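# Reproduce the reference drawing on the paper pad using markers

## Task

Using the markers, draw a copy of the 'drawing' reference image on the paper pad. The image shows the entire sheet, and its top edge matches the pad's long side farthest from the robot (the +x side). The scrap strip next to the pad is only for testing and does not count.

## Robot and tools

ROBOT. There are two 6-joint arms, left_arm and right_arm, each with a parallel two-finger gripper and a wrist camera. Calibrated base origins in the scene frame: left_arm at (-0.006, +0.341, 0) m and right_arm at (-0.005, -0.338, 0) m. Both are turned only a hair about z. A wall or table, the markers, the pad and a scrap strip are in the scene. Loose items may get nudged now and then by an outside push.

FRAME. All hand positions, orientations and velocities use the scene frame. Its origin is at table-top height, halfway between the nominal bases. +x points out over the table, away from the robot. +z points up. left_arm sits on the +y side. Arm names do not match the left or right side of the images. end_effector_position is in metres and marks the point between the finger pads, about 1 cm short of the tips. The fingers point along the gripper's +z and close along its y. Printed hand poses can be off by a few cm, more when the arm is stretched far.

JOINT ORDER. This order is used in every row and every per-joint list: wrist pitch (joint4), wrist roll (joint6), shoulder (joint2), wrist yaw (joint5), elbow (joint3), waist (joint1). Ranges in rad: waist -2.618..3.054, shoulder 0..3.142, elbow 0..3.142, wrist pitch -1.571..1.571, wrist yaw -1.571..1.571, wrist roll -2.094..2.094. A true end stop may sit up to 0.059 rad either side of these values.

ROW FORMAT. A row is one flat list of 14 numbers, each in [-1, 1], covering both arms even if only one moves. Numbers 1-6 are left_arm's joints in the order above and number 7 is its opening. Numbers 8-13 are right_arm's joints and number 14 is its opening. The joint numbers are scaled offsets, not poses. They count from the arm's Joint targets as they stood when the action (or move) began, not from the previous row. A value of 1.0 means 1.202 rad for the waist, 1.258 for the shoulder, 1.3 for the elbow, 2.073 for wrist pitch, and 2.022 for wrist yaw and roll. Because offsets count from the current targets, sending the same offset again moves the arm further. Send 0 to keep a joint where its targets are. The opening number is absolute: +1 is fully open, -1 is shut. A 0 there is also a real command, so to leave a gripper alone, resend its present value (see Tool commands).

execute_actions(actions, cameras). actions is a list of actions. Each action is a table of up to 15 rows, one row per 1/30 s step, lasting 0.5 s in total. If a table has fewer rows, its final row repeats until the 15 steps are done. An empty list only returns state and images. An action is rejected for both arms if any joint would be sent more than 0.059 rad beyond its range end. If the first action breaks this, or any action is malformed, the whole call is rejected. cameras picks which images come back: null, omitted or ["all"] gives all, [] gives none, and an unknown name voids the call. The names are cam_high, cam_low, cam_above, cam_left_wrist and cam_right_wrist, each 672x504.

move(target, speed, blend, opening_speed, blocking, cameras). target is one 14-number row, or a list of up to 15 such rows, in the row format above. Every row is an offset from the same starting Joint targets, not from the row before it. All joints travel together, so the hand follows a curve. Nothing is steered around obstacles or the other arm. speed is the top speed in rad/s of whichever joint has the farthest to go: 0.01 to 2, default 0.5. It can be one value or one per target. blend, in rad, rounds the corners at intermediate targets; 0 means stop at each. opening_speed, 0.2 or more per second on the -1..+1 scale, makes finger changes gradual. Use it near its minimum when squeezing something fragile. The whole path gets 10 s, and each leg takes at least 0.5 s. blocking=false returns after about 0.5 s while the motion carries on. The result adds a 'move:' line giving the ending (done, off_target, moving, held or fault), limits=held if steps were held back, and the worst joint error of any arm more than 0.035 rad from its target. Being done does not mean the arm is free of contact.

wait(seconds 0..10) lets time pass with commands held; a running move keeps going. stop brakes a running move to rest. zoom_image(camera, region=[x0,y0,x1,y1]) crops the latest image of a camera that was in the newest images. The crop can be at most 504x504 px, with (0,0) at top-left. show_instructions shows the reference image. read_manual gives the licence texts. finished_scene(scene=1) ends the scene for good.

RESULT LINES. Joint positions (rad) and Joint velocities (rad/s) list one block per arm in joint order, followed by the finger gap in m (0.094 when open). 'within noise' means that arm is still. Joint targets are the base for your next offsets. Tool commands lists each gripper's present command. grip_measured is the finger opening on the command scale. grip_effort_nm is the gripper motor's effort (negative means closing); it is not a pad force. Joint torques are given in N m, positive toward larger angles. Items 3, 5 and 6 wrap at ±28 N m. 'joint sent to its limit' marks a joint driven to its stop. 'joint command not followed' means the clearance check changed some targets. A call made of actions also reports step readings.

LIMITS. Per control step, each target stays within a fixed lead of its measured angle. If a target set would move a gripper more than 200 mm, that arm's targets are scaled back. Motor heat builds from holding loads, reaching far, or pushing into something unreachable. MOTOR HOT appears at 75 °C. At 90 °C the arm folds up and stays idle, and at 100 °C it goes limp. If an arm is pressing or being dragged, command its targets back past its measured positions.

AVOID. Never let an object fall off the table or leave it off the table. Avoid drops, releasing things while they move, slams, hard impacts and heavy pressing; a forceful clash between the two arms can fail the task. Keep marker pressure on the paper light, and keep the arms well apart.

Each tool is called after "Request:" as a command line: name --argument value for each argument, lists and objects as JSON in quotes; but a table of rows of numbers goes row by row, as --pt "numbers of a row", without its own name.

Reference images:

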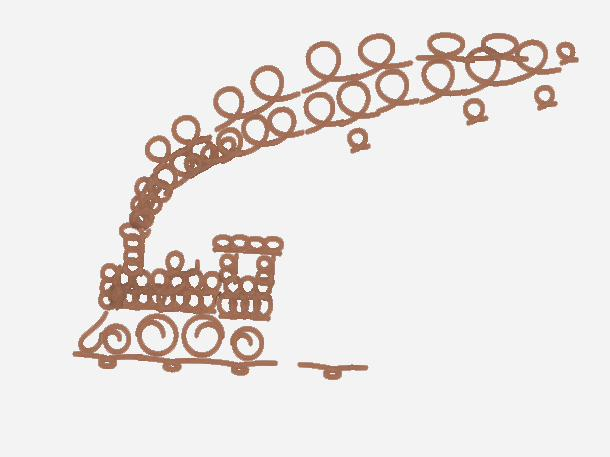

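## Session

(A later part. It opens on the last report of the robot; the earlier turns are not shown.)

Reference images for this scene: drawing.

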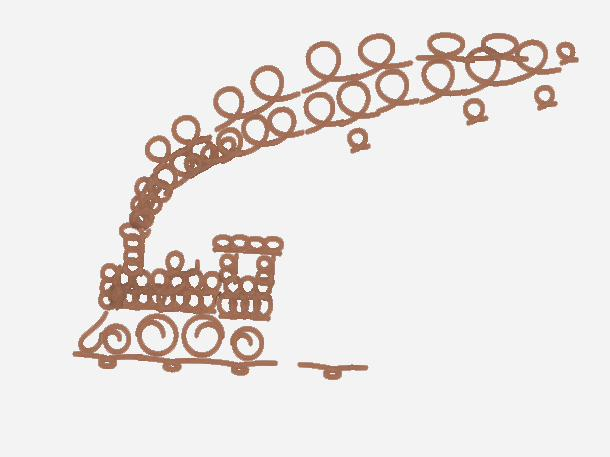

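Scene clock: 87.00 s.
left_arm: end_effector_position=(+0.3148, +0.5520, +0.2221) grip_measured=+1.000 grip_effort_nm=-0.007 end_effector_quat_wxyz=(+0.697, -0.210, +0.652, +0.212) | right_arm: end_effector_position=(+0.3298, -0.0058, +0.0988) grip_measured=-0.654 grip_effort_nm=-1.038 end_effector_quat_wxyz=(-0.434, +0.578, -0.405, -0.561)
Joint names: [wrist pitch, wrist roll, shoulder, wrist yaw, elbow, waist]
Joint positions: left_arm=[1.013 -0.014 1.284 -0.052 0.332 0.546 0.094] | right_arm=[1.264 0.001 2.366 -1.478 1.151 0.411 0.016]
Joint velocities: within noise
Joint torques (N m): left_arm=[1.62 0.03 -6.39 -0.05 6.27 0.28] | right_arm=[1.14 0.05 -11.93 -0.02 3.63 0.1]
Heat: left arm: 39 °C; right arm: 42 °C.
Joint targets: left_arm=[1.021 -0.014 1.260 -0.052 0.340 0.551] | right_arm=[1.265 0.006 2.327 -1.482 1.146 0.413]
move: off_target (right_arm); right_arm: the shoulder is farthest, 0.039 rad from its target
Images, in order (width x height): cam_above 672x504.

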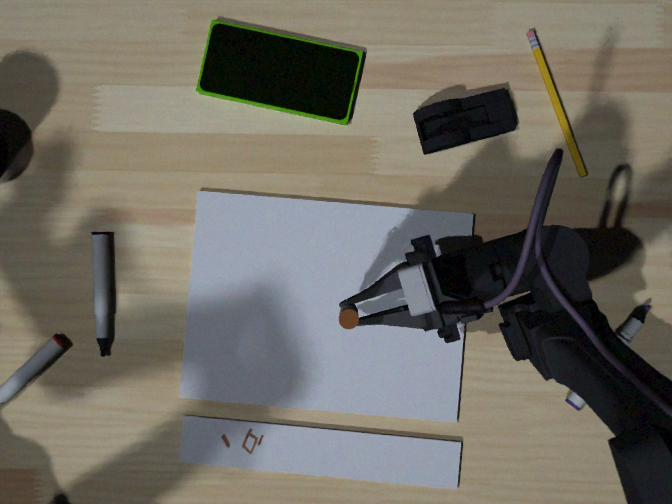

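Request:
move --pt "0 0 0 0 0 0 1 0 -0.0649 0 0.1881 0 0.4258 -0.8" --pt "0 0 0 0 0 0 1 0 -0.0649 0.062 0.1881 0 0.4258 -0.8" --pt "0 0 0 0 0 0 1 0 -0.0649 0.0819 0.1881 0 0.4258 -0.8" --speed '[0.8, 0.3, 0.06]' --cameras '[]'

Request:
execute_actions --actions '[[[0,0,0,0,0,0,1,0,0.0143,0,0,0,0.0029,-0.8]],[[0,0,0,0,0,0,1,0,0.0215,0,0,0,-0.0099,-0.8]],[[0,0,0,0,0,0,1,0,0.0294,0,0,0,-0.0027,-0.8]],[[0,0,0,0,0,0,1,0,0.0294,0,0,0,-0.005,-0.8]],[[0,0,0,0,0,0,1,0,0.0215,0,0,0,-0.0057,-0.8]],[[0,0,0,0,0,0,1,0,0.0079,0,0,0,-0.005,-0.8]],[[0,0,0,0,0,0,1,0,-0.0143,0,0,0,-0.0029,-0.8]],[[0,0,0,0,0,0,1,0,-0.0215,0,0,0,0.0099,-0.8]],[[0,0,0,0,0,0,1,0,-0.0294,0,0,0,0.0027,-0.8]],[[0,0,0,0,0,0,1,0,-0.0294,0,0,0,0.005,-0.8]],[[0,0,0,0,0,0,1,0,-0.0215,0,0,0,0.0057,-0.8]],[[0,0,0,0,0,0,1,0,-0.0079,0,0,0,0.005,-0.8]]]' --cameras '[]'

Request:
move --pt "0 0 0 0 0 0 1 0 0 -0.06 0 0 0 -0.8" --pt "0 0 0 0 0 0 1 0 0 -0.08 0 0 -0.3 -0.8" --speed 0.8 --blend 0.02 --cameras '["cam_above"]'

Request:
zoom_image --camera "cam_above" --region '[180, 410, 260, 470]'

Scene clock: 90.90 s.
left_arm: end_effector_position=(+0.3148, +0.5520, +0.2221) grip_measured=+1.000 grip_effort_nm=-0.007 end_effector_quat_wxyz=(+0.697, -0.210, +0.652, +0.212) | right_arm: end_effector_position=(+0.1729, +0.1537, +0.0769) grip_measured=-0.654 grip_effort_nm=-1.028 end_effector_quat_wxyz=(-0.410, +0.620, -0.340, -0.576)
Joint names: [wrist pitch, wrist roll, shoulder, wrist yaw, elbow, waist]
Joint positions: left_arm=[1.013 -0.014 1.284 -0.052 0.332 0.546 0.094] | right_arm=[1.264 -0.12 2.419 -1.109 1.151 0.928 0.016]
Joint velocities: within noise
Joint torques (N m): left_arm=[1.65 0.05 -6.23 -0.05 6.5 0.35] | right_arm=[1.35 -0.06 -8.42 0.05 3.64 -0.32]
Heat: left arm: 39 °C; right arm: 42 °C.
Joint targets: left_arm=[1.021 -0.014 1.260 -0.052 0.340 0.551] | right_arm=[1.265 -0.125 2.430 -1.101 1.146 0.925]
move: done
No camera images: "cameras" was empty.

Scene clock: 97.10 s.
left_arm: end_effector_position=(+0.3148, +0.5520, +0.2221) grip_measured=+1.000 grip_effort_nm=-0.007 end_effector_quat_wxyz=(+0.697, -0.210, +0.652, +0.212) | right_arm: end_effector_position=(+0.1789, +0.1523, +0.0771) grip_measured=-0.654 grip_effort_nm=-1.033 end_effector_quat_wxyz=(-0.415, +0.618, -0.345, -0.572)
Joint names: [wrist pitch, wrist roll, shoulder, wrist yaw, elbow, waist]
Joint positions: left_arm=[1.013 -0.014 1.284 -0.052 0.332 0.546 0.094] | right_arm=[1.266 -0.12 2.419 -1.104 1.151 0.918 0.016]
Joint velocities: within noise
Joint torques (N m): left_arm=[1.63 0.06 -6.37 -0.05 6.46 0.42] | right_arm=[1.34 -0.05 -8.36 0.03 3.64 0.55]
Heat: left arm: 39 °C; right arm: 41 °C.
Joint targets: left_arm=[1.021 -0.014 1.260 -0.052 0.340 0.551] | right_arm=[1.265 -0.125 2.430 -1.101 1.146 0.925]
Step readings (joint positions of left_arm | right_arm):
0: [1.013 -0.014 1.284 -0.052 0.332 0.546] | [1.264 -0.120 2.419 -1.109 1.151 0.928]
1: [1.013 -0.014 1.284 -0.052 0.332 0.546] | [1.264 -0.117 2.419 -1.109 1.151 0.928]
2: [1.013 -0.014 1.284 -0.052 0.332 0.546] | [1.264 -0.114 2.419 -1.109 1.151 0.928]
4: [1.013 -0.014 1.284 -0.052 0.332 0.546] | [1.264 -0.111 2.419 -1.108 1.151 0.928]
8: [1.013 -0.014 1.284 -0.052 0.332 0.546] | [1.264 -0.107 2.419 -1.107 1.151 0.928]
15: [1.013 -0.014 1.284 -0.052 0.332 0.546] | [1.265 -0.105 2.419 -1.106 1.151 0.928]
16: [1.013 -0.014 1.284 -0.052 0.332 0.546] | [1.265 -0.099 2.419 -1.106 1.151 0.927]
17: [1.013 -0.014 1.284 -0.052 0.332 0.546] | [1.265 -0.092 2.419 -1.106 1.151 0.925]
19: [1.013 -0.014 1.284 -0.052 0.332 0.546] | [1.265 -0.081 2.419 -1.105 1.151 0.923]
23: [1.013 -0.014 1.284 -0.052 0.332 0.546] | [1.265 -0.069 2.419 -1.105 1.151 0.922]
30: [1.013 -0.014 1.284 -0.052 0.332 0.546] | [1.265 -0.062 2.419 -1.105 1.151 0.922]
31: [1.013 -0.014 1.284 -0.052 0.332 0.546] | [1.265 -0.053 2.419 -1.105 1.151 0.921]
32: [1.013 -0.014 1.284 -0.052 0.332 0.546] | [1.265 -0.043 2.419 -1.104 1.151 0.921]
34: [1.013 -0.014 1.284 -0.052 0.332 0.546] | [1.265 -0.028 2.419 -1.104 1.151 0.919]
38: [1.013 -0.014 1.284 -0.052 0.332 0.546] | [1.265 -0.012 2.419 -1.104 1.151 0.919]
45: [1.013 -0.014 1.284 -0.052 0.332 0.546] | [1.265 -0.003 2.419 -1.104 1.151 0.919]
46: [1.013 -0.014 1.284 -0.052 0.332 0.546] | [1.266 0.006 2.419 -1.104 1.151 0.918]
47: [1.013 -0.014 1.284 -0.052 0.332 0.546] | [1.266 0.016 2.419 -1.104 1.151 0.916]
49: [1.013 -0.014 1.284 -0.052 0.332 0.546] | [1.266 0.032 2.419 -1.104 1.151 0.914]
53: [1.013 -0.014 1.284 -0.052 0.332 0.546] | [1.266 0.049 2.419 -1.104 1.151 0.913]
60: [1.013 -0.014 1.284 -0.052 0.332 0.546] | [1.266 0.058 2.419 -1.104 1.151 0.913]
61: [1.013 -0.014 1.284 -0.052 0.332 0.546] | [1.266 0.065 2.419 -1.104 1.151 0.911]
62: [1.013 -0.014 1.284 -0.052 0.332 0.546] | [1.266 0.072 2.419 -1.104 1.151 0.911]
64: [1.013 -0.014 1.284 -0.052 0.332 0.546] | [1.266 0.084 2.419 -1.104 1.151 0.909]
68: [1.013 -0.014 1.284 -0.052 0.332 0.546] | [1.266 0.097 2.419 -1.104 1.151 0.906]
75: [1.013 -0.014 1.284 -0.052 0.332 0.546] | [1.266 0.103 2.419 -1.104 1.151 0.906]
76: [1.013 -0.014 1.284 -0.052 0.332 0.546] | [1.266 0.106 2.419 -1.104 1.151 0.905]
77: [1.013 -0.014 1.284 -0.052 0.332 0.546] | [1.266 0.109 2.419 -1.104 1.151 0.905]
79: [1.013 -0.014 1.284 -0.052 0.332 0.546] | [1.266 0.114 2.419 -1.104 1.151 0.903]
83: [1.013 -0.014 1.284 -0.052 0.332 0.546] | [1.266 0.118 2.419 -1.104 1.151 0.900]
90: [1.013 -0.014 1.284 -0.052 0.332 0.546] | [1.266 0.121 2.419 -1.104 1.151 0.900]
91: [1.013 -0.014 1.284 -0.052 0.332 0.546] | [1.266 0.118 2.419 -1.104 1.151 0.899]
92: [1.013 -0.014 1.284 -0.052 0.332 0.546] | [1.266 0.116 2.419 -1.104 1.151 0.899]
94: [1.013 -0.014 1.284 -0.052 0.332 0.546] | [1.266 0.112 2.419 -1.104 1.151 0.899]
98: [1.013 -0.014 1.284 -0.052 0.332 0.546] | [1.266 0.108 2.419 -1.104 1.151 0.899]
105: [1.013 -0.014 1.284 -0.052 0.332 0.546] | [1.266 0.106 2.419 -1.104 1.151 0.899]
106: [1.013 -0.014 1.284 -0.052 0.332 0.546] | [1.266 0.100 2.419 -1.104 1.151 0.899]
107: [1.013 -0.014 1.284 -0.052 0.332 0.546] | [1.266 0.093 2.419 -1.104 1.151 0.899]
109: [1.013 -0.014 1.284 -0.052 0.332 0.546] | [1.266 0.082 2.419 -1.104 1.151 0.899]
113: [1.013 -0.014 1.284 -0.052 0.332 0.546] | [1.266 0.071 2.419 -1.104 1.151 0.899]
120: [1.013 -0.014 1.284 -0.052 0.332 0.546] | [1.266 0.065 2.419 -1.104 1.151 0.899]
121: [1.013 -0.014 1.284 -0.052 0.332 0.546] | [1.266 0.057 2.419 -1.104 1.151 0.899]
122: [1.013 -0.014 1.284 -0.052 0.332 0.546] | [1.266 0.047 2.419 -1.104 1.151 0.899]
124: [1.013 -0.014 1.284 -0.052 0.332 0.546] | [1.266 0.031 2.419 -1.104 1.151 0.899]
128: [1.013 -0.014 1.284 -0.052 0.332 0.546] | [1.266 0.015 2.419 -1.104 1.151 0.899]
135: [1.013 -0.014 1.284 -0.052 0.332 0.546] | [1.266 0.006 2.419 -1.104 1.151 0.899]
136: [1.013 -0.014 1.284 -0.052 0.332 0.546] | [1.266 -0.003 2.419 -1.104 1.151 0.900]
137: [1.013 -0.014 1.284 -0.052 0.332 0.546] | [1.266 -0.013 2.419 -1.104 1.151 0.903]
139: [1.013 -0.014 1.284 -0.052 0.332 0.546] | [1.266 -0.029 2.419 -1.104 1.151 0.905]
143: [1.013 -0.014 1.284 -0.052 0.332 0.546] | [1.266 -0.046 2.419 -1.104 1.151 0.906]
150: [1.013 -0.014 1.284 -0.052 0.332 0.546] | [1.266 -0.055 2.419 -1.104 1.151 0.906]
151: [1.013 -0.014 1.284 -0.052 0.332 0.546] | [1.266 -0.061 2.419 -1.104 1.151 0.907]
152: [1.013 -0.014 1.284 -0.052 0.332 0.546] | [1.266 -0.069 2.419 -1.104 1.151 0.910]
154: [1.013 -0.014 1.284 -0.052 0.332 0.546] | [1.266 -0.081 2.419 -1.104 1.151 0.912]
158: [1.013 -0.014 1.284 -0.052 0.332 0.546] | [1.266 -0.093 2.419 -1.104 1.151 0.913]
165: [1.013 -0.014 1.284 -0.052 0.332 0.546] | [1.266 -0.100 2.419 -1.104 1.151 0.913]
166: [1.013 -0.014 1.284 -0.052 0.332 0.546] | [1.266 -0.103 2.419 -1.104 1.151 0.914]
167: [1.013 -0.014 1.284 -0.052 0.332 0.546] | [1.266 -0.106 2.419 -1.104 1.151 0.914]
169: [1.013 -0.014 1.284 -0.052 0.332 0.546] | [1.266 -0.111 2.419 -1.104 1.151 0.916]
173: [1.013 -0.014 1.284 -0.052 0.332 0.546] | [1.266 -0.116 2.419 -1.104 1.151 0.918]
180: [1.013 -0.014 1.284 -0.052 0.332 0.546] | [1.266 -0.119 2.419 -1.104 1.151 0.918]
No camera images: "cameras" was empty.

Scene clock: 98.47 s.
left_arm: end_effector_position=(+0.3148, +0.5520, +0.2221) grip_measured=+1.000 grip_effort_nm=-0.007 end_effector_quat_wxyz=(+0.697, -0.210, +0.652, +0.212) | right_arm: end_effector_position=(+0.3403, +0.0585, +0.1004) grip_measured=-0.654 grip_effort_nm=-1.033 end_effector_quat_wxyz=(+0.527, -0.550, +0.433, +0.483)
Joint names: [wrist pitch, wrist roll, shoulder, wrist yaw, elbow, waist]
Joint positions: left_arm=[1.013 -0.014 1.284 -0.052 0.332 0.546 0.094] | right_arm=[1.264 -0.12 2.37 -1.098 1.151 0.563 0.016]
Joint velocities: within noise
Joint torques (N m): left_arm=[1.64 0.04 -6.17 -0.01 6.28 0.43] | right_arm=[1.34 -0.05 -12.22 -0.01 3.86 0.13]
Heat: left arm: 39 °C; right arm: 42 °C.
Joint targets: left_arm=[1.021 -0.014 1.260 -0.052 0.340 0.551] | right_arm=[1.265 -0.125 2.330 -1.101 1.146 0.564]
move: off_target (right_arm); right_arm: the shoulder is farthest, 0.040 rad from its target
Images, in order (width x height): cam_above 672x504.

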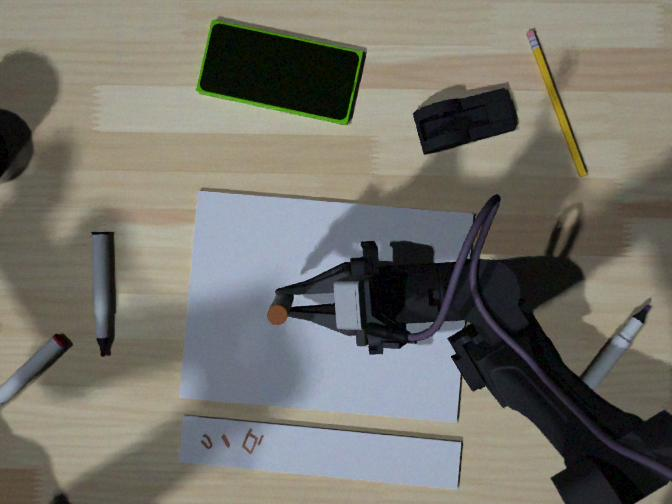

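Scaled by 6.300 from the camera's 672x504 image, which has a finer 960x720 frame.

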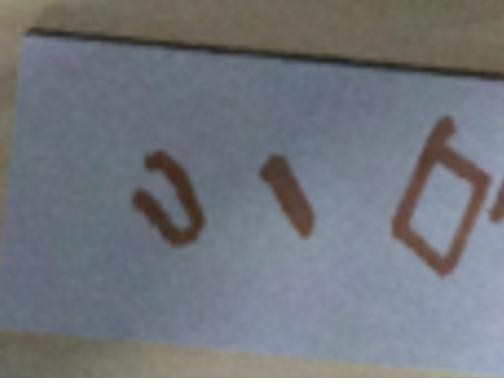

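Request:
execute_actions --actions '[]' --cameras '["cam_above"]'

Scene clock: 101.77 s.
left_arm: end_effector_position=(+0.3148, +0.5520, +0.2221) grip_measured=+1.000 grip_effort_nm=-0.007 end_effector_quat_wxyz=(+0.697, -0.210, +0.652, +0.212) | right_arm: end_effector_position=(+0.3403, +0.0585, +0.1004) grip_measured=-0.654 grip_effort_nm=-1.033 end_effector_quat_wxyz=(+0.527, -0.550, +0.433, +0.483)
Joint names: [wrist pitch, wrist roll, shoulder, wrist yaw, elbow, waist]
Joint positions: left_arm=[1.013 -0.014 1.284 -0.052 0.332 0.546 0.094] | right_arm=[1.264 -0.12 2.37 -1.098 1.151 0.563 0.016]
Joint velocities: within noise
Joint torques (N m): left_arm=[1.65 0.02 -6.22 -0.06 6.37 0.35] | right_arm=[1.34 -0.05 -12.22 0 3.86 0.08]
Heat: left arm: 39 °C; right arm: 43 °C.
Joint targets: left_arm=[1.021 -0.014 1.260 -0.052 0.340 0.551] | right_arm=[1.265 -0.125 2.330 -1.101 1.146 0.564]
Tool commands: left_gripper/opening=+1.0 right_gripper/opening=-0.8
Images, in order (width x height): cam_above 672x504.

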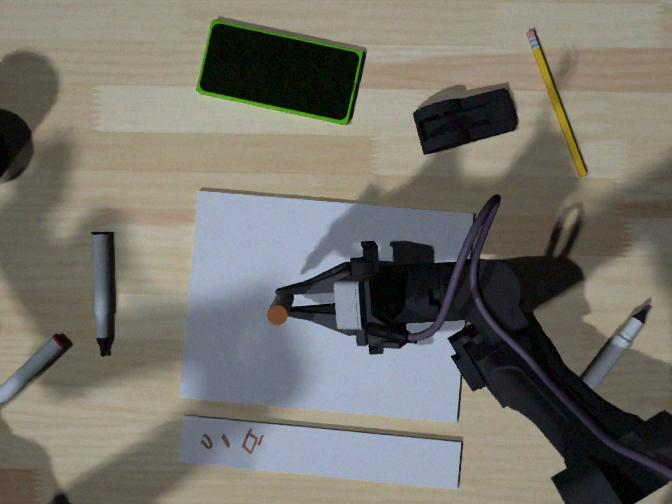

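Request:
move --pt "0 0 0 0 0 0 1 0 0.0648 0 0.0458 0 0.106 -0.8" --pt "0 0 0 0 0 0 1 0 0.0648 0.05 0.0458 0 0.106 -0.8" --pt "0 0 0 0 0 0 1 0 0.0648 0.0795 0.0458 0 0.106 -0.8" --speed '[0.5, 0.2, 0.06]' --cameras '[]'

Request:
move --pt "0 0 0 0 0 0 1 0 0 -0.06 0 0 0 -0.8" --speed 0.5 --cameras '[]'

Scene clock: 108.80 s.
left_arm: end_effector_position=(+0.3148, +0.5520, +0.2221) grip_measured=+1.000 grip_effort_nm=-0.007 end_effector_quat_wxyz=(+0.697, -0.210, +0.652, +0.212) | right_arm: end_effector_position=(+0.2986, +0.1019, +0.0774) grip_measured=-0.654 grip_effort_nm=-1.033 end_effector_quat_wxyz=(-0.468, +0.530, -0.469, -0.530)
Joint names: [wrist pitch, wrist roll, shoulder, wrist yaw, elbow, waist]
Joint positions: left_arm=[1.013 -0.014 1.284 -0.052 0.332 0.546 0.094] | right_arm=[1.265 0 2.418 -1.016 1.151 0.694 0.016]
Joint velocities: within noise
Joint torques (N m): left_arm=[1.65 0.06 -6.3 -0.03 6.43 0.38] | right_arm=[1.38 0.05 -8.39 0.07 3.69 -0.25]
Heat: left arm: 40 °C; right arm: 44 °C.
Joint targets: left_arm=[1.021 -0.014 1.260 -0.052 0.340 0.551] | right_arm=[1.265 0.006 2.430 -1.009 1.146 0.692]
move: done
No camera images: "cameras" was empty.

Scene clock: 109.63 s.
left_arm: end_effector_position=(+0.3148, +0.5520, +0.2221) grip_measured=+1.000 grip_effort_nm=-0.007 end_effector_quat_wxyz=(+0.697, -0.210, +0.652, +0.212) | right_arm: end_effector_position=(+0.2994, +0.1025, +0.0902) grip_measured=-0.654 grip_effort_nm=-1.028 end_effector_quat_wxyz=(-0.476, +0.531, -0.460, -0.528)
Joint names: [wrist pitch, wrist roll, shoulder, wrist yaw, elbow, waist]
Joint positions: left_arm=[1.013 -0.014 1.284 -0.052 0.332 0.546 0.094] | right_arm=[1.264 0.001 2.391 -1.015 1.151 0.694 0.016]
Joint velocities: within noise
Joint torques (N m): left_arm=[1.64 0.06 -6.31 -0.01 6.5 0.38] | right_arm=[1.38 0.05 -12.11 0.08 3.85 -0.25]
Heat: left arm: 40 °C; right arm: 44 °C.
Joint targets: left_arm=[1.021 -0.014 1.260 -0.052 0.340 0.551] | right_arm=[1.265 0.006 2.354 -1.009 1.146 0.692]
move: off_target (right_arm); right_arm: the shoulder is farthest, 0.037 rad from its target
No camera images: "cameras" was empty.

Request:
move --pt "0 0 0 0 0 0 1 0 -0.003 0 -0.2415 0 -0.1042 -0.8" --pt "0 0 0 0 0 0 1 0 -0.003 0.034 -0.2415 0 -0.1042 -0.8" --pt "0 0 0 0 0 0 1 0 -0.003 0.0604 -0.2415 0 -0.1042 -0.8" --speed '[0.5, 0.2, 0.06]' --cameras '[]'

Scene clock: 113.27 s.
left_arm: end_effector_position=(+0.3148, +0.5520, +0.2221) grip_measured=+1.000 grip_effort_nm=-0.007 end_effector_quat_wxyz=(+0.697, -0.210, +0.652, +0.212) | right_arm: end_effector_position=(+0.2699, +0.0410, +0.0763) grip_measured=-0.654 grip_effort_nm=-1.033 end_effector_quat_wxyz=(-0.368, +0.602, -0.371, -0.604)
Joint names: [wrist pitch, wrist roll, shoulder, wrist yaw, elbow, waist]
Joint positions: left_arm=[1.013 -0.014 1.284 -0.052 0.332 0.546 0.094] | right_arm=[1.264 0.001 2.42 -1.489 1.151 0.569 0.016]
Joint velocities: within noise
Joint torques (N m): left_arm=[1.64 0.04 -6.46 -0.06 6.41 0.34] | right_arm=[1.15 -0.01 -8.34 -0.1 3.33 -0.24]
Heat: left arm: 40 °C; right arm: 44 °C.
Joint targets: left_arm=[1.021 -0.014 1.260 -0.052 0.340 0.551] | right_arm=[1.265 0.000 2.430 -1.497 1.146 0.566]
move: done
No camera images: "cameras" was empty.

Request:
move --pt "0 0 0 0 0 0 1 0 0 -0.06 0 0 0 -0.8" --pt "0 0 0 0 0 0 1 0 0 -0.06 0.0926 0 0 -0.8" --pt "0 0 0 0 0 0 1 0 0 -0.024 0.0926 0 0 -0.8" --pt "0 0 0 0 0 0 1 0 0 0 0.0926 0 0 -0.8" --speed '[0.4, 0.5, 0.2, 0.06]' --cameras '[]'

Request:
move --pt "0 0 0 0 0 0 1 0 0 -0.06 0 0 0 -0.8" --pt "0 0 0 0 0 0 1 0 0 -0.06 -0.016 0 -0.2928 -0.8" --pt "0 0 0 0 0 0 1 0 0 -0.024 -0.016 0 -0.2928 -0.8" --pt "0 0 0 0 0 0 1 0 0 0 -0.016 0 -0.2928 -0.8" --speed '[0.4, 0.5, 0.2, 0.06]' --cameras '[]'

Scene clock: 115.37 s.
left_arm: end_effector_position=(+0.3148, +0.5520, +0.2221) grip_measured=+1.000 grip_effort_nm=-0.007 end_effector_quat_wxyz=(+0.697, -0.210, +0.652, +0.212) | right_arm: end_effector_position=(+0.2983, +0.0525, +0.0767) grip_measured=-0.654 grip_effort_nm=-1.038 end_effector_quat_wxyz=(-0.418, +0.568, -0.421, -0.570)
Joint names: [wrist pitch, wrist roll, shoulder, wrist yaw, elbow, waist]
Joint positions: left_arm=[1.013 -0.014 1.284 -0.052 0.332 0.546 0.094] | right_arm=[1.265 0.001 2.419 -1.317 1.151 0.569 0.016]
Joint velocities: within noise
Joint torques (N m): left_arm=[1.66 0.03 -6.32 -0.01 6.3 0.43] | right_arm=[1.24 -0.01 -8.35 0.06 3.49 -0.24]
Heat: left arm: 40 °C; right arm: 44 °C.
Joint targets: left_arm=[1.021 -0.014 1.260 -0.052 0.340 0.551] | right_arm=[1.265 0.000 2.430 -1.310 1.146 0.566]
move: done
No camera images: "cameras" was empty.

Scene clock: 117.43 s.
left_arm: end_effector_position=(+0.3148, +0.5520, +0.2221) grip_measured=+1.000 grip_effort_nm=-0.007 end_effector_quat_wxyz=(+0.697, -0.210, +0.652, +0.212) | right_arm: end_effector_position=(+0.4136, -0.0796, +0.0765) grip_measured=-0.654 grip_effort_nm=-1.033 end_effector_quat_wxyz=(+0.509, -0.488, +0.512, +0.490)
Joint names: [wrist pitch, wrist roll, shoulder, wrist yaw, elbow, waist]
Joint positions: left_arm=[1.013 -0.014 1.284 -0.052 0.332 0.546 0.094] | right_arm=[1.264 0.001 2.42 -1.335 1.151 0.208 0.016]
Joint velocities: within noise
Joint torques (N m): left_arm=[1.68 0.05 -6.38 -0.04 6.5 0.34] | right_arm=[1.23 -0.01 -8.35 -0.07 3.56 0.5]
Heat: left arm: 40 °C; right arm: 44 °C.
Joint targets: left_arm=[1.021 -0.014 1.260 -0.052 0.340 0.551] | right_arm=[1.265 0.000 2.430 -1.342 1.146 0.214]
move: done
No camera images: "cameras" was empty.

Request:
move --pt "0 0 0 0 0 0 1 0 0 -0.06 0 0 0 -0.8" --pt "0 0 0 0 0 0 1 0 0 -0.06 -0.0851 0 -0.0817 -0.8" --pt "0 0 0 0 0 0 1 0 0 -0.024 -0.0851 0 -0.0817 -0.8" --pt "0 0 0 0 0 0 1 0 0 0 -0.0851 0 -0.0817 -0.8" --speed '[0.4, 0.5, 0.2, 0.06]' --cameras '[]'

Request:
move --pt "0 0 0 0 0 0 1 0 0 -0.06 0 0 0 -0.8" --pt "0 0 0 0 0 0 1 0 0 -0.06 0.3063 0 0.3625 -0.8" --pt "0 0 0 0 0 0 1 0 0 -0.024 0.3063 0 0.3625 -0.8" --pt "0 0 0 0 0 0 1 0 0 0 0.3063 0 0.3625 -0.8" --speed '[0.4, 0.6, 0.2, 0.06]' --cameras '[]'

Request:
move --pt "0 0 0 0 0 0 1 0 0 -0.06 0 0 0 -0.8" --pt "0 0 0 0 0 0 1 0 0 -0.06 0.0285 0 0.1234 -0.8" --pt "0 0 0 0 0 0 1 0 0 -0.024 0.0285 0 0.1234 -0.8" --pt "0 0 0 0 0 0 1 0 0 0 0.0285 0 0.1234 -0.8" --speed '[0.4, 0.5, 0.2, 0.06]' --cameras '[]'

Scene clock: 119.63 s.
left_arm: end_effector_position=(+0.3148, +0.5520, +0.2221) grip_measured=+1.000 grip_effort_nm=-0.007 end_effector_quat_wxyz=(+0.697, -0.210, +0.652, +0.212) | right_arm: end_effector_position=(+0.4064, -0.1201, +0.0761) grip_measured=-0.654 grip_effort_nm=-1.033 end_effector_quat_wxyz=(+0.491, -0.506, +0.494, +0.509)
Joint names: [wrist pitch, wrist roll, shoulder, wrist yaw, elbow, waist]
Joint positions: left_arm=[1.013 -0.014 1.284 -0.052 0.332 0.546 0.094] | right_arm=[1.264 0.001 2.421 -1.507 1.151 0.11 0.016]
Joint velocities: within noise
Joint torques (N m): left_arm=[1.62 0.05 -6.2 -0.03 6.34 0.31] | right_arm=[1.14 -0.01 -8.39 -0.07 3.37 0.49]
Heat: left arm: 40 °C; right arm: 44 °C.
Joint targets: left_arm=[1.021 -0.014 1.260 -0.052 0.340 0.551] | right_arm=[1.265 0.000 2.430 -1.514 1.146 0.116]
move: done
No camera images: "cameras" was empty.

Scene clock: 122.07 s.
left_arm: end_effector_position=(+0.3148, +0.5520, +0.2221) grip_measured=+1.000 grip_effort_nm=-0.007 end_effector_quat_wxyz=(+0.697, -0.210, +0.652, +0.212) | right_arm: end_effector_position=(+0.3761, +0.0548, +0.0778) grip_measured=-0.654 grip_effort_nm=-1.033 end_effector_quat_wxyz=(+0.530, -0.467, +0.531, +0.467)
Joint names: [wrist pitch, wrist roll, shoulder, wrist yaw, elbow, waist]
Joint positions: left_arm=[1.013 -0.014 1.284 -0.052 0.332 0.546 0.094] | right_arm=[1.265 0.001 2.417 -0.903 1.151 0.557 0.016]
Joint velocities: within noise
Joint torques (N m): left_arm=[1.7 0.04 -6.2 -0.03 6.35 0.35] | right_arm=[1.44 -0.01 -8.32 0.08 3.75 -0.46]
Heat: left arm: 40 °C; right arm: 43 °C.
Joint targets: left_arm=[1.021 -0.014 1.260 -0.052 0.340 0.551] | right_arm=[1.265 0.000 2.430 -0.895 1.146 0.552]
move: done
No camera images: "cameras" was empty.

Scene clock: 123.73 s.
left_arm: end_effector_position=(+0.3148, +0.5520, +0.2221) grip_measured=+1.000 grip_effort_nm=-0.007 end_effector_quat_wxyz=(+0.697, -0.210, +0.652, +0.212) | right_arm: end_effector_position=(+0.3258, +0.1056, +0.0780) grip_measured=-0.654 grip_effort_nm=-1.028 end_effector_quat_wxyz=(+0.509, -0.489, +0.511, +0.490)
Joint names: [wrist pitch, wrist roll, shoulder, wrist yaw, elbow, waist]
Joint positions: left_arm=[1.013 -0.014 1.284 -0.052 0.332 0.546 0.094] | right_arm=[1.264 0.001 2.416 -0.844 1.151 0.702 0.016]
Joint velocities: within noise
Joint torques (N m): left_arm=[1.64 0.02 -6.31 -0.05 6.37 0.47] | right_arm=[1.48 -0.01 -8.29 0.07 3.79 -0.2]
Heat: left arm: 40 °C; right arm: 43 °C.
Joint targets: left_arm=[1.021 -0.014 1.260 -0.052 0.340 0.551] | right_arm=[1.265 0.000 2.430 -0.837 1.146 0.700]
move: done
No camera images: "cameras" was empty.

Request:
move --pt "0 0 0 0 0 0 1 0 0 -0.06 0 0 0 -0.8" --pt "0 0 0 0 0 0 1 0 0 -0.08 0 0 -0.6 -0.8" --speed '[0.4, 0.8]' --blend '[0.02, 0]' --cameras '["cam_above"]'

Request:
zoom_image --camera "cam_above" --region '[176, 180, 336, 300]'

Request:
zoom_image --camera "cam_above" --region '[320, 180, 480, 300]'

Request:
zoom_image --camera "cam_above" --region '[176, 290, 336, 410]'

Scene clock: 126.03 s.
left_arm: end_effector_position=(+0.3148, +0.5520, +0.2221) grip_measured=+1.000 grip_effort_nm=-0.007 end_effector_quat_wxyz=(+0.697, -0.210, +0.652, +0.212) | right_arm: end_effector_position=(+0.5397, -0.2263, +0.1008) grip_measured=-0.654 grip_effort_nm=-1.028 end_effector_quat_wxyz=(+0.665, -0.280, +0.639, +0.268)
Joint names: [wrist pitch, wrist roll, shoulder, wrist yaw, elbow, waist]
Joint positions: left_arm=[1.013 -0.014 1.284 -0.052 0.332 0.546 0.094] | right_arm=[1.262 0.001 2.372 -0.833 1.151 -0.022 0.016]
Joint velocities: within noise
Joint torques (N m): left_arm=[1.65 0.04 -6.35 -0.05 6.41 0.27] | right_arm=[1.48 -0.01 -12.48 -0.03 4 0.03]
Heat: left arm: 40 °C; right arm: 43 °C.
Joint targets: left_arm=[1.021 -0.014 1.260 -0.052 0.340 0.551] | right_arm=[1.265 0.000 2.330 -0.837 1.146 -0.021]
move: off_target (right_arm); right_arm: the shoulder is farthest, 0.042 rad from its target
Images, in order (width x height): cam_above 672x504.

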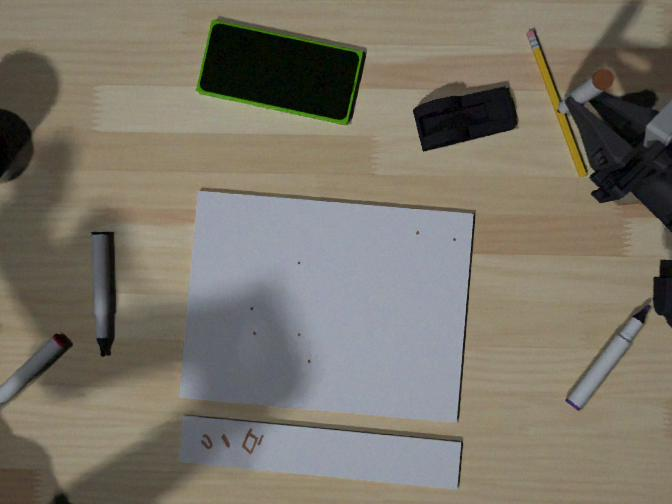

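Scaled by 3.150 from the camera's 672x504 image, which has a finer 960x720 frame.

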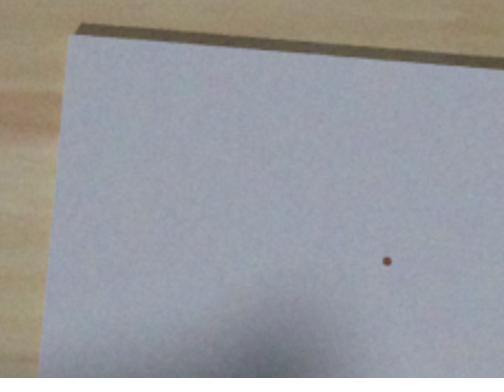

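Scaled by 3.150 from the camera's 672x504 image, which has a finer 960x720 frame.

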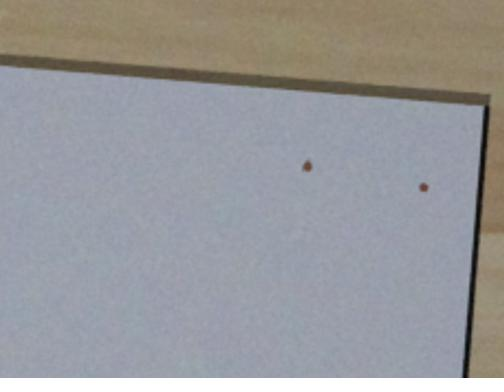

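Scaled by 3.150 from the camera's 672x504 image, which has a finer 960x720 frame.

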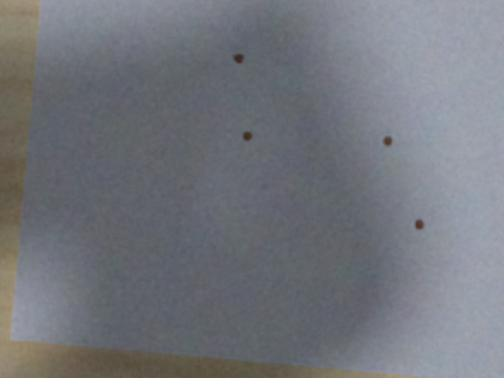

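Request:
zoom_image --camera "cam_above" --region '[188, 180, 218, 202]'

Request:
zoom_image --camera "cam_above" --region '[440, 405, 470, 427]'

Request:
zoom_image --camera "cam_above" --region '[170, 385, 200, 407]'

Request:
zoom_image --camera "cam_above" --region '[455, 203, 485, 225]'

Scaled by 16.800 from the camera's 672x504 image, which has a finer 960x720 frame.

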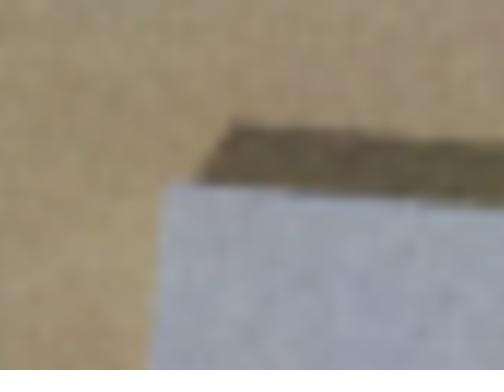

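Scaled by 16.800 from the camera's 672x504 image, which has a finer 960x720 frame.

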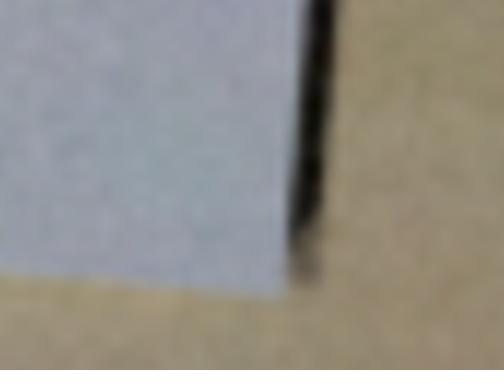

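Scaled by 16.800 from the camera's 672x504 image, which has a finer 960x720 frame.

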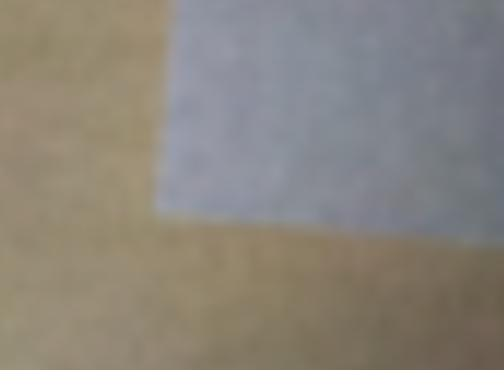

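Scaled by 16.800 from the camera's 672x504 image, which has a finer 960x720 frame.

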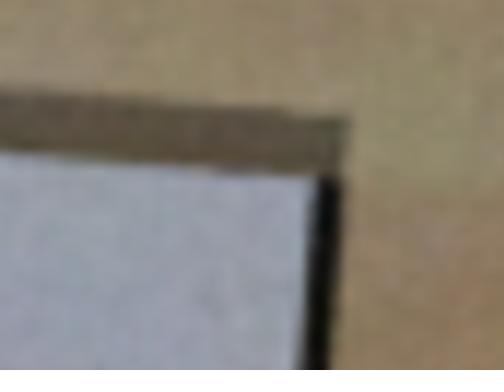

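Request:
show_instructions

Reference images for this scene: drawing.

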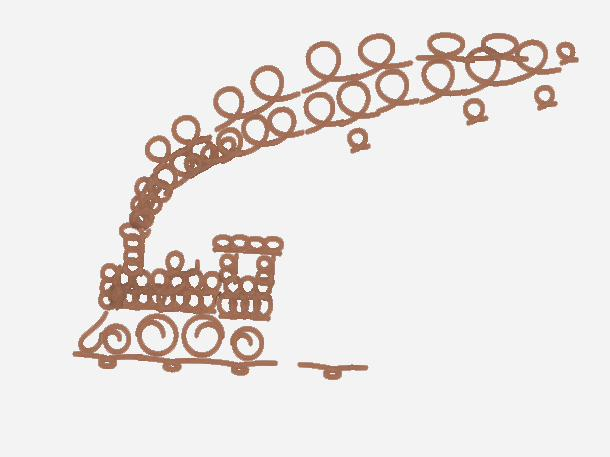

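Request:
move --pt "0 0 0 0 0 0 1 0 0.0065 0 -0.214 0 0.3744 -0.8" --pt "0 0 0 0 0 0 1 0 0.0213 0.0556 -0.214 0 0.3411 -0.8" --pt "0 0 0 0 0 0 1 0 0.0213 0.0795 -0.214 0 0.3411 -0.8" --pt "0 0 0 0 0 0 1 0 0.0365 0.0795 -0.214 0 0.3333 -0.8" --pt "0 0 0 0 0 0 1 0 0.0508 0.0795 -0.214 0 0.3262 -0.8" --pt "0 0 0 0 0 0 1 0 0.0311 0.0795 -0.214 0 0.3225 -0.8" --pt "0 0 0 0 0 0 1 0 -0.0026 0.0795 -0.214 0 0.3369 -0.8" --pt "0 0 0 0 0 0 1 0 -0.0365 0.0795 -0.214 0 0.3433 -0.8" --pt "0 0 0 0 0 0 1 0 -0.0508 0.0795 -0.214 0 0.3504 -0.8" --pt "0 0 0 0 0 0 1 0 -0.0311 0.0795 -0.214 0 0.354 -0.8" --pt "0 0 0 0 0 0 1 0 0.0026 0.0795 -0.214 0 0.3396 -0.8" --pt "0 0 0 0 0 0 1 0 0.0365 0.0795 -0.214 0 0.3333 -0.8" --pt "0 0 0 0 0 0 1 0 0.0744 0.0795 -0.214 0 0.3215 -0.8" --speed '[0.5,0.15,0.06,0.12,0.12,0.12,0.12,0.12,0.12,0.12,0.12,0.12,0.12]' --blend '[0,0,0,0.006,0.006,0.006,0.006,0.006,0.006,0.006,0.006,0.006,0]' --cameras '[]'

Request:
move --pt "0 0 0 0 0 0 1 0 0 -0.06 0 0 0 -0.8" --pt "0 0 0 0 0 0 1 0 0 -0.08 0 0 -0.3 -0.8" --speed '[0.4, 0.8]' --blend '[0.02, 0]' --cameras '["cam_above"]'

Request:
zoom_image --camera "cam_above" --region '[320, 240, 400, 300]'

Scene clock: 143.10 s.
left_arm: end_effector_position=(+0.3148, +0.5520, +0.2221) grip_measured=+1.000 grip_effort_nm=-0.007 end_effector_quat_wxyz=(+0.697, -0.210, +0.652, +0.212) | right_arm: end_effector_position=(+0.3778, -0.0138, +0.0767) grip_measured=-0.654 grip_effort_nm=-1.038 end_effector_quat_wxyz=(-0.447, +0.476, -0.524, -0.548)
Joint names: [wrist pitch, wrist roll, shoulder, wrist yaw, elbow, waist]
Joint positions: left_arm=[1.013 -0.014 1.284 -0.052 0.332 0.546 0.094] | right_arm=[1.264 0.145 2.419 -1.268 1.151 0.372 0.016]
Joint velocities: within noise
Joint torques (N m): left_arm=[1.68 0.09 -6.35 -0.02 6.37 0.34] | right_arm=[1.27 0.01 -8.38 -0.02 3.52 -0.55]
Heat: left arm: 40 °C; right arm: 42 °C.
Joint targets: left_arm=[1.021 -0.014 1.260 -0.052 0.340 0.551] | right_arm=[1.265 0.150 2.430 -1.270 1.146 0.365]
move: done
No camera images: "cameras" was empty.

Scene clock: 144.50 s.
left_arm: end_effector_position=(+0.3148, +0.5520, +0.2221) grip_measured=+1.000 grip_effort_nm=-0.007 end_effector_quat_wxyz=(+0.697, -0.210, +0.652, +0.212) | right_arm: end_effector_position=(+0.4706, -0.1734, +0.0994) grip_measured=-0.654 grip_effort_nm=-1.038 end_effector_quat_wxyz=(+0.554, -0.383, +0.589, +0.447)
Joint names: [wrist pitch, wrist roll, shoulder, wrist yaw, elbow, waist]
Joint positions: left_arm=[1.013 -0.014 1.284 -0.052 0.332 0.546 0.094] | right_arm=[1.263 0.147 2.369 -1.268 1.151 0.003 0.016]
Joint velocities: within noise
Joint torques (N m): left_arm=[1.64 0.05 -6.22 -0.05 6.32 0.38] | right_arm=[1.27 0.04 -12.11 0 3.78 0.16]
Heat: left arm: 40 °C; right arm: 42 °C.
Joint targets: left_arm=[1.021 -0.014 1.260 -0.052 0.340 0.551] | right_arm=[1.265 0.151 2.329 -1.270 1.146 0.005]
move: off_target (right_arm); right_arm: the shoulder is farthest, 0.039 rad from its target
Images, in order (width x height): cam_above 672x504.

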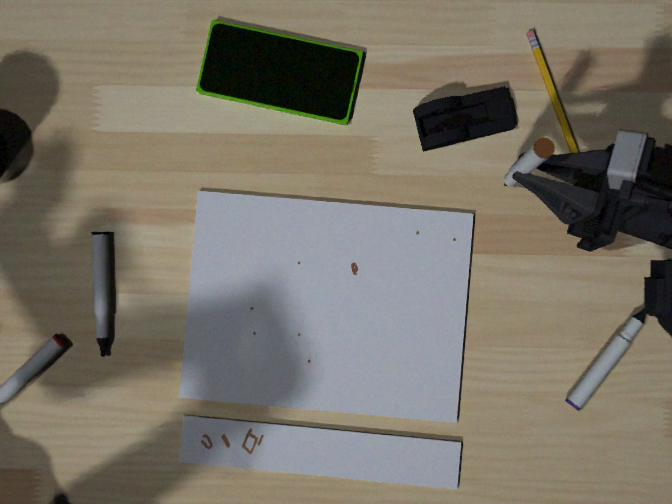

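Scaled by 6.300 from the camera's 672x504 image, which has a finer 960x720 frame.

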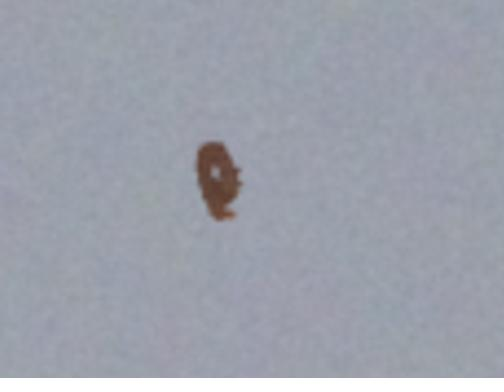

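Request:
move --pt "0 0 0 0 0 0 1 0 -0.0682 0 0 0 0.3527 -0.8" --pt "0 0 0 0 0 0 1 0 -0.0534 0.0564 0 0 0.3195 -0.8" --pt "0 0 0 0 0 0 1 0 -0.0534 0.0755 0 0 0.3195 -0.8" --speed '[0.5,0.15,0.06]' --cameras '[]'

Request:
execute_actions --actions '[[[0,0,0,0,0,0,1,0,0.0152,0,0,0,-0.0078,-0.8]],[[0,0,0,0,0,0,1,0,0.0142,0,0,0,-0.0071,-0.8]],[[0,0,0,0,0,0,1,0,-0.0197,0,0,0,-0.0037,-0.8]],[[0,0,0,0,0,0,1,0,-0.0337,0,0,0,0.0144,-0.8]],[[0,0,0,0,0,0,1,0,-0.0339,0,0,0,0.0064,-0.8]],[[0,0,0,0,0,0,1,0,-0.0142,0,0,0,0.0071,-0.8]],[[0,0,0,0,0,0,1,0,0.0197,0,0,0,0.0037,-0.8]],[[0,0,0,0,0,0,1,0,0.0337,0,0,0,-0.0144,-0.8]],[[0,0,0,0,0,0,1,0,0.0339,0,0,0,-0.0064,-0.8]],[[0,0,0,0,0,0,1,0,0.0142,0,0,0,-0.0071,-0.8]]]' --cameras '[]'

Scene clock: 148.07 s.
left_arm: end_effector_position=(+0.3148, +0.5520, +0.2221) grip_measured=+1.000 grip_effort_nm=-0.002 end_effector_quat_wxyz=(+0.697, -0.210, +0.652, +0.212) | right_arm: end_effector_position=(+0.3716, -0.0067, +0.0775) grip_measured=-0.654 grip_effort_nm=-1.033 end_effector_quat_wxyz=(-0.471, +0.508, -0.492, -0.527)
Joint names: [wrist pitch, wrist roll, shoulder, wrist yaw, elbow, waist]
Joint positions: left_arm=[1.013 -0.014 1.284 -0.052 0.332 0.546 0.094] | right_arm=[1.263 0.037 2.417 -1.269 1.151 0.39 0.016]
Joint velocities: within noise
Joint torques (N m): left_arm=[1.67 0.06 -6.23 -0.03 6.42 0.31] | right_arm=[1.28 0.04 -8.64 -0.01 3.54 -0.14]
Heat: left arm: 41 °C; right arm: 43 °C.
Joint targets: left_arm=[1.021 -0.014 1.260 -0.052 0.340 0.551] | right_arm=[1.265 0.042 2.424 -1.270 1.146 0.389]
move: done
No camera images: "cameras" was empty.

Scene clock: 153.27 s.
left_arm: end_effector_position=(+0.3148, +0.5520, +0.2221) grip_measured=+1.000 grip_effort_nm=-0.007 end_effector_quat_wxyz=(+0.697, -0.210, +0.652, +0.212) | right_arm: end_effector_position=(+0.3760, -0.0118, +0.0775) grip_measured=-0.654 grip_effort_nm=-1.033 end_effector_quat_wxyz=(-0.459, +0.490, -0.510, -0.538)
Joint names: [wrist pitch, wrist roll, shoulder, wrist yaw, elbow, waist]
Joint positions: left_arm=[1.013 -0.014 1.284 -0.052 0.332 0.546 0.094] | right_arm=[1.263 0.097 2.417 -1.269 1.151 0.377 0.016]
Joint velocities: within noise
Joint torques (N m): left_arm=[1.61 0.04 -6.19 -0.05 6.37 0.4] | right_arm=[1.28 0.05 -8.64 -0.01 3.54 -0.54]
Heat: left arm: 41 °C; right arm: 42 °C.
Joint targets: left_arm=[1.021 -0.014 1.260 -0.052 0.340 0.551] | right_arm=[1.265 0.102 2.424 -1.270 1.146 0.371]
Step readings (joint positions of left_arm | right_arm):
0: [1.013 -0.014 1.284 -0.052 0.332 0.546] | [1.263 0.037 2.417 -1.269 1.151 0.390]
1: [1.013 -0.014 1.284 -0.052 0.332 0.546] | [1.263 0.042 2.417 -1.269 1.151 0.389]
2: [1.013 -0.014 1.284 -0.052 0.332 0.546] | [1.263 0.047 2.417 -1.269 1.151 0.387]
4: [1.013 -0.014 1.284 -0.052 0.332 0.546] | [1.263 0.055 2.417 -1.269 1.151 0.386]
8: [1.013 -0.014 1.284 -0.052 0.332 0.546] | [1.263 0.063 2.417 -1.269 1.151 0.386]
15: [1.013 -0.014 1.284 -0.052 0.332 0.546] | [1.263 0.067 2.417 -1.269 1.151 0.385]
16: [1.013 -0.014 1.284 -0.052 0.332 0.546] | [1.263 0.072 2.417 -1.269 1.151 0.383]
17: [1.013 -0.014 1.284 -0.052 0.332 0.546] | [1.263 0.076 2.417 -1.269 1.151 0.381]
19: [1.013 -0.014 1.284 -0.052 0.332 0.546] | [1.263 0.084 2.417 -1.269 1.151 0.380]
23: [1.013 -0.014 1.284 -0.052 0.332 0.546] | [1.263 0.092 2.417 -1.269 1.151 0.377]
30: [1.013 -0.014 1.284 -0.052 0.332 0.546] | [1.263 0.096 2.417 -1.269 1.151 0.377]
31: [1.013 -0.014 1.284 -0.052 0.332 0.546] | [1.263 0.092 2.417 -1.269 1.151 0.376]
32: [1.013 -0.014 1.284 -0.052 0.332 0.546] | [1.263 0.088 2.417 -1.269 1.151 0.374]
34: [1.013 -0.014 1.284 -0.052 0.332 0.546] | [1.263 0.081 2.417 -1.269 1.151 0.374]
38: [1.013 -0.014 1.284 -0.052 0.332 0.546] | [1.263 0.074 2.417 -1.269 1.151 0.374]
45: [1.013 -0.014 1.284 -0.052 0.332 0.546] | [1.263 0.070 2.417 -1.269 1.151 0.374]
46: [1.013 -0.014 1.284 -0.052 0.332 0.546] | [1.263 0.062 2.417 -1.269 1.151 0.375]
47: [1.013 -0.014 1.284 -0.052 0.332 0.546] | [1.263 0.050 2.417 -1.269 1.151 0.376]
49: [1.013 -0.014 1.284 -0.052 0.332 0.546] | [1.263 0.032 2.417 -1.269 1.151 0.377]
53: [1.013 -0.014 1.284 -0.052 0.332 0.546] | [1.263 0.013 2.417 -1.269 1.151 0.378]
60: [1.013 -0.014 1.284 -0.052 0.332 0.546] | [1.263 0.003 2.417 -1.269 1.151 0.378]
61: [1.013 -0.014 1.284 -0.052 0.332 0.546] | [1.263 -0.008 2.417 -1.269 1.151 0.380]
62: [1.013 -0.014 1.284 -0.052 0.332 0.546] | [1.263 -0.019 2.417 -1.269 1.151 0.382]
64: [1.013 -0.014 1.284 -0.052 0.332 0.546] | [1.263 -0.037 2.417 -1.269 1.151 0.383]
68: [1.013 -0.014 1.284 -0.052 0.332 0.546] | [1.263 -0.056 2.417 -1.269 1.151 0.383]
75: [1.013 -0.014 1.284 -0.052 0.332 0.546] | [1.263 -0.066 2.417 -1.269 1.151 0.383]
76: [1.013 -0.014 1.284 -0.052 0.332 0.546] | [1.263 -0.070 2.417 -1.269 1.151 0.385]
77: [1.013 -0.014 1.284 -0.052 0.332 0.546] | [1.263 -0.075 2.417 -1.269 1.151 0.385]
79: [1.013 -0.014 1.284 -0.052 0.332 0.546] | [1.263 -0.083 2.417 -1.269 1.151 0.389]
83: [1.013 -0.014 1.284 -0.052 0.332 0.546] | [1.263 -0.092 2.417 -1.269 1.151 0.393]
90: [1.013 -0.014 1.284 -0.052 0.332 0.546] | [1.263 -0.096 2.417 -1.269 1.151 0.396]
91: [1.013 -0.014 1.284 -0.052 0.332 0.546] | [1.263 -0.093 2.417 -1.269 1.151 0.396]
92: [1.013 -0.014 1.284 -0.052 0.332 0.546] | [1.263 -0.088 2.417 -1.269 1.151 0.397]
94: [1.013 -0.014 1.284 -0.052 0.332 0.546] | [1.263 -0.082 2.417 -1.269 1.151 0.398]
98: [1.013 -0.014 1.284 -0.052 0.332 0.546] | [1.263 -0.075 2.417 -1.269 1.151 0.398]
105: [1.013 -0.014 1.284 -0.052 0.332 0.546] | [1.263 -0.070 2.417 -1.269 1.151 0.398]
106: [1.013 -0.014 1.284 -0.052 0.332 0.546] | [1.263 -0.061 2.417 -1.269 1.151 0.397]
107: [1.013 -0.014 1.284 -0.052 0.332 0.546] | [1.263 -0.049 2.417 -1.269 1.151 0.396]
109: [1.013 -0.014 1.284 -0.052 0.332 0.546] | [1.263 -0.032 2.417 -1.269 1.151 0.395]
113: [1.013 -0.014 1.284 -0.052 0.332 0.546] | [1.263 -0.014 2.417 -1.269 1.151 0.395]
120: [1.013 -0.014 1.284 -0.052 0.332 0.546] | [1.263 -0.004 2.417 -1.269 1.151 0.395]
121: [1.013 -0.014 1.284 -0.052 0.332 0.546] | [1.263 0.007 2.417 -1.269 1.151 0.394]
122: [1.013 -0.014 1.284 -0.052 0.332 0.546] | [1.263 0.018 2.417 -1.269 1.151 0.393]
124: [1.013 -0.014 1.284 -0.052 0.332 0.546] | [1.263 0.037 2.417 -1.269 1.151 0.390]
128: [1.013 -0.014 1.284 -0.052 0.332 0.546] | [1.263 0.055 2.417 -1.269 1.151 0.386]
135: [1.013 -0.014 1.284 -0.052 0.332 0.546] | [1.263 0.065 2.417 -1.269 1.151 0.384]
136: [1.013 -0.014 1.284 -0.052 0.332 0.546] | [1.263 0.070 2.417 -1.269 1.151 0.383]
137: [1.013 -0.014 1.284 -0.052 0.332 0.546] | [1.263 0.075 2.417 -1.269 1.151 0.380]
139: [1.013 -0.014 1.284 -0.052 0.332 0.546] | [1.263 0.083 2.417 -1.269 1.151 0.378]
143: [1.013 -0.014 1.284 -0.052 0.332 0.546] | [1.263 0.091 2.417 -1.269 1.151 0.377]
150: [1.013 -0.014 1.284 -0.052 0.332 0.546] | [1.263 0.096 2.417 -1.269 1.151 0.377]
No camera images: "cameras" was empty.

Request:
move --pt "0 0 0 0 0 0 1 0 0 -0.06 0 0 0 -0.8" --pt "0 0 0 0 0 0 1 0 0 -0.08 0 0 -0.3 -0.8" --speed '[0.4, 0.8]' --blend '[0.02, 0]' --cameras '["cam_above"]'

Request:
zoom_image --camera "cam_above" --region '[320, 240, 400, 300]'

Scene clock: 155.57 s.
left_arm: end_effector_position=(+0.3148, +0.5520, +0.2221) grip_measured=+1.000 grip_effort_nm=-0.007 end_effector_quat_wxyz=(+0.697, -0.210, +0.652, +0.212) | right_arm: end_effector_position=(+0.4697, -0.1708, +0.1019) grip_measured=-0.654 grip_effort_nm=-1.033 end_effector_quat_wxyz=(+0.565, -0.400, +0.577, +0.434)
Joint names: [wrist pitch, wrist roll, shoulder, wrist yaw, elbow, waist]
Joint positions: left_arm=[1.013 -0.014 1.284 -0.052 0.332 0.546 0.094] | right_arm=[1.262 0.098 2.363 -1.268 1.151 0.009 0.016]
Joint velocities: within noise
Joint torques (N m): left_arm=[1.66 0.04 -6.23 -0.06 6.34 0.21] | right_arm=[1.27 0.04 -12.08 0.01 3.79 -0.03]
Heat: left arm: 41 °C; right arm: 42 °C.
Joint targets: left_arm=[1.021 -0.014 1.260 -0.052 0.340 0.551] | right_arm=[1.265 0.102 2.323 -1.270 1.146 0.010]
move: off_target (right_arm); right_arm: the shoulder is farthest, 0.039 rad from its target
Images, in order (width x height): cam_above 672x504.

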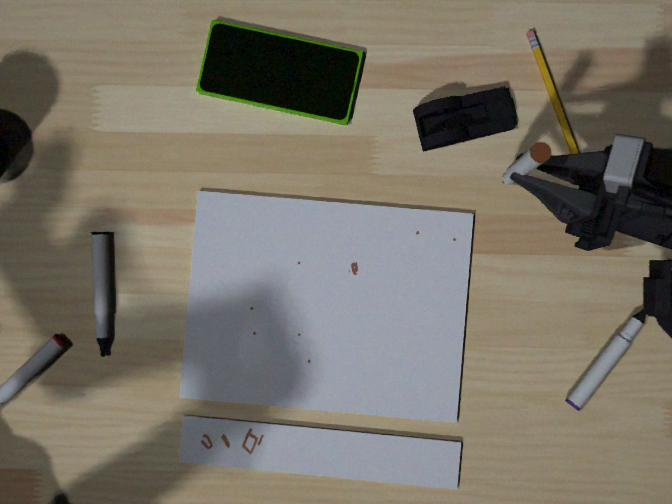

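Scaled by 6.300 from the camera's 672x504 image, which has a finer 960x720 frame.

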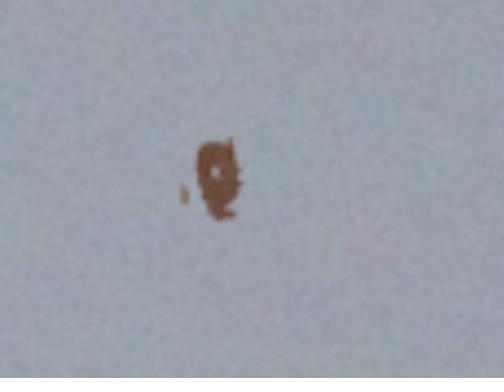

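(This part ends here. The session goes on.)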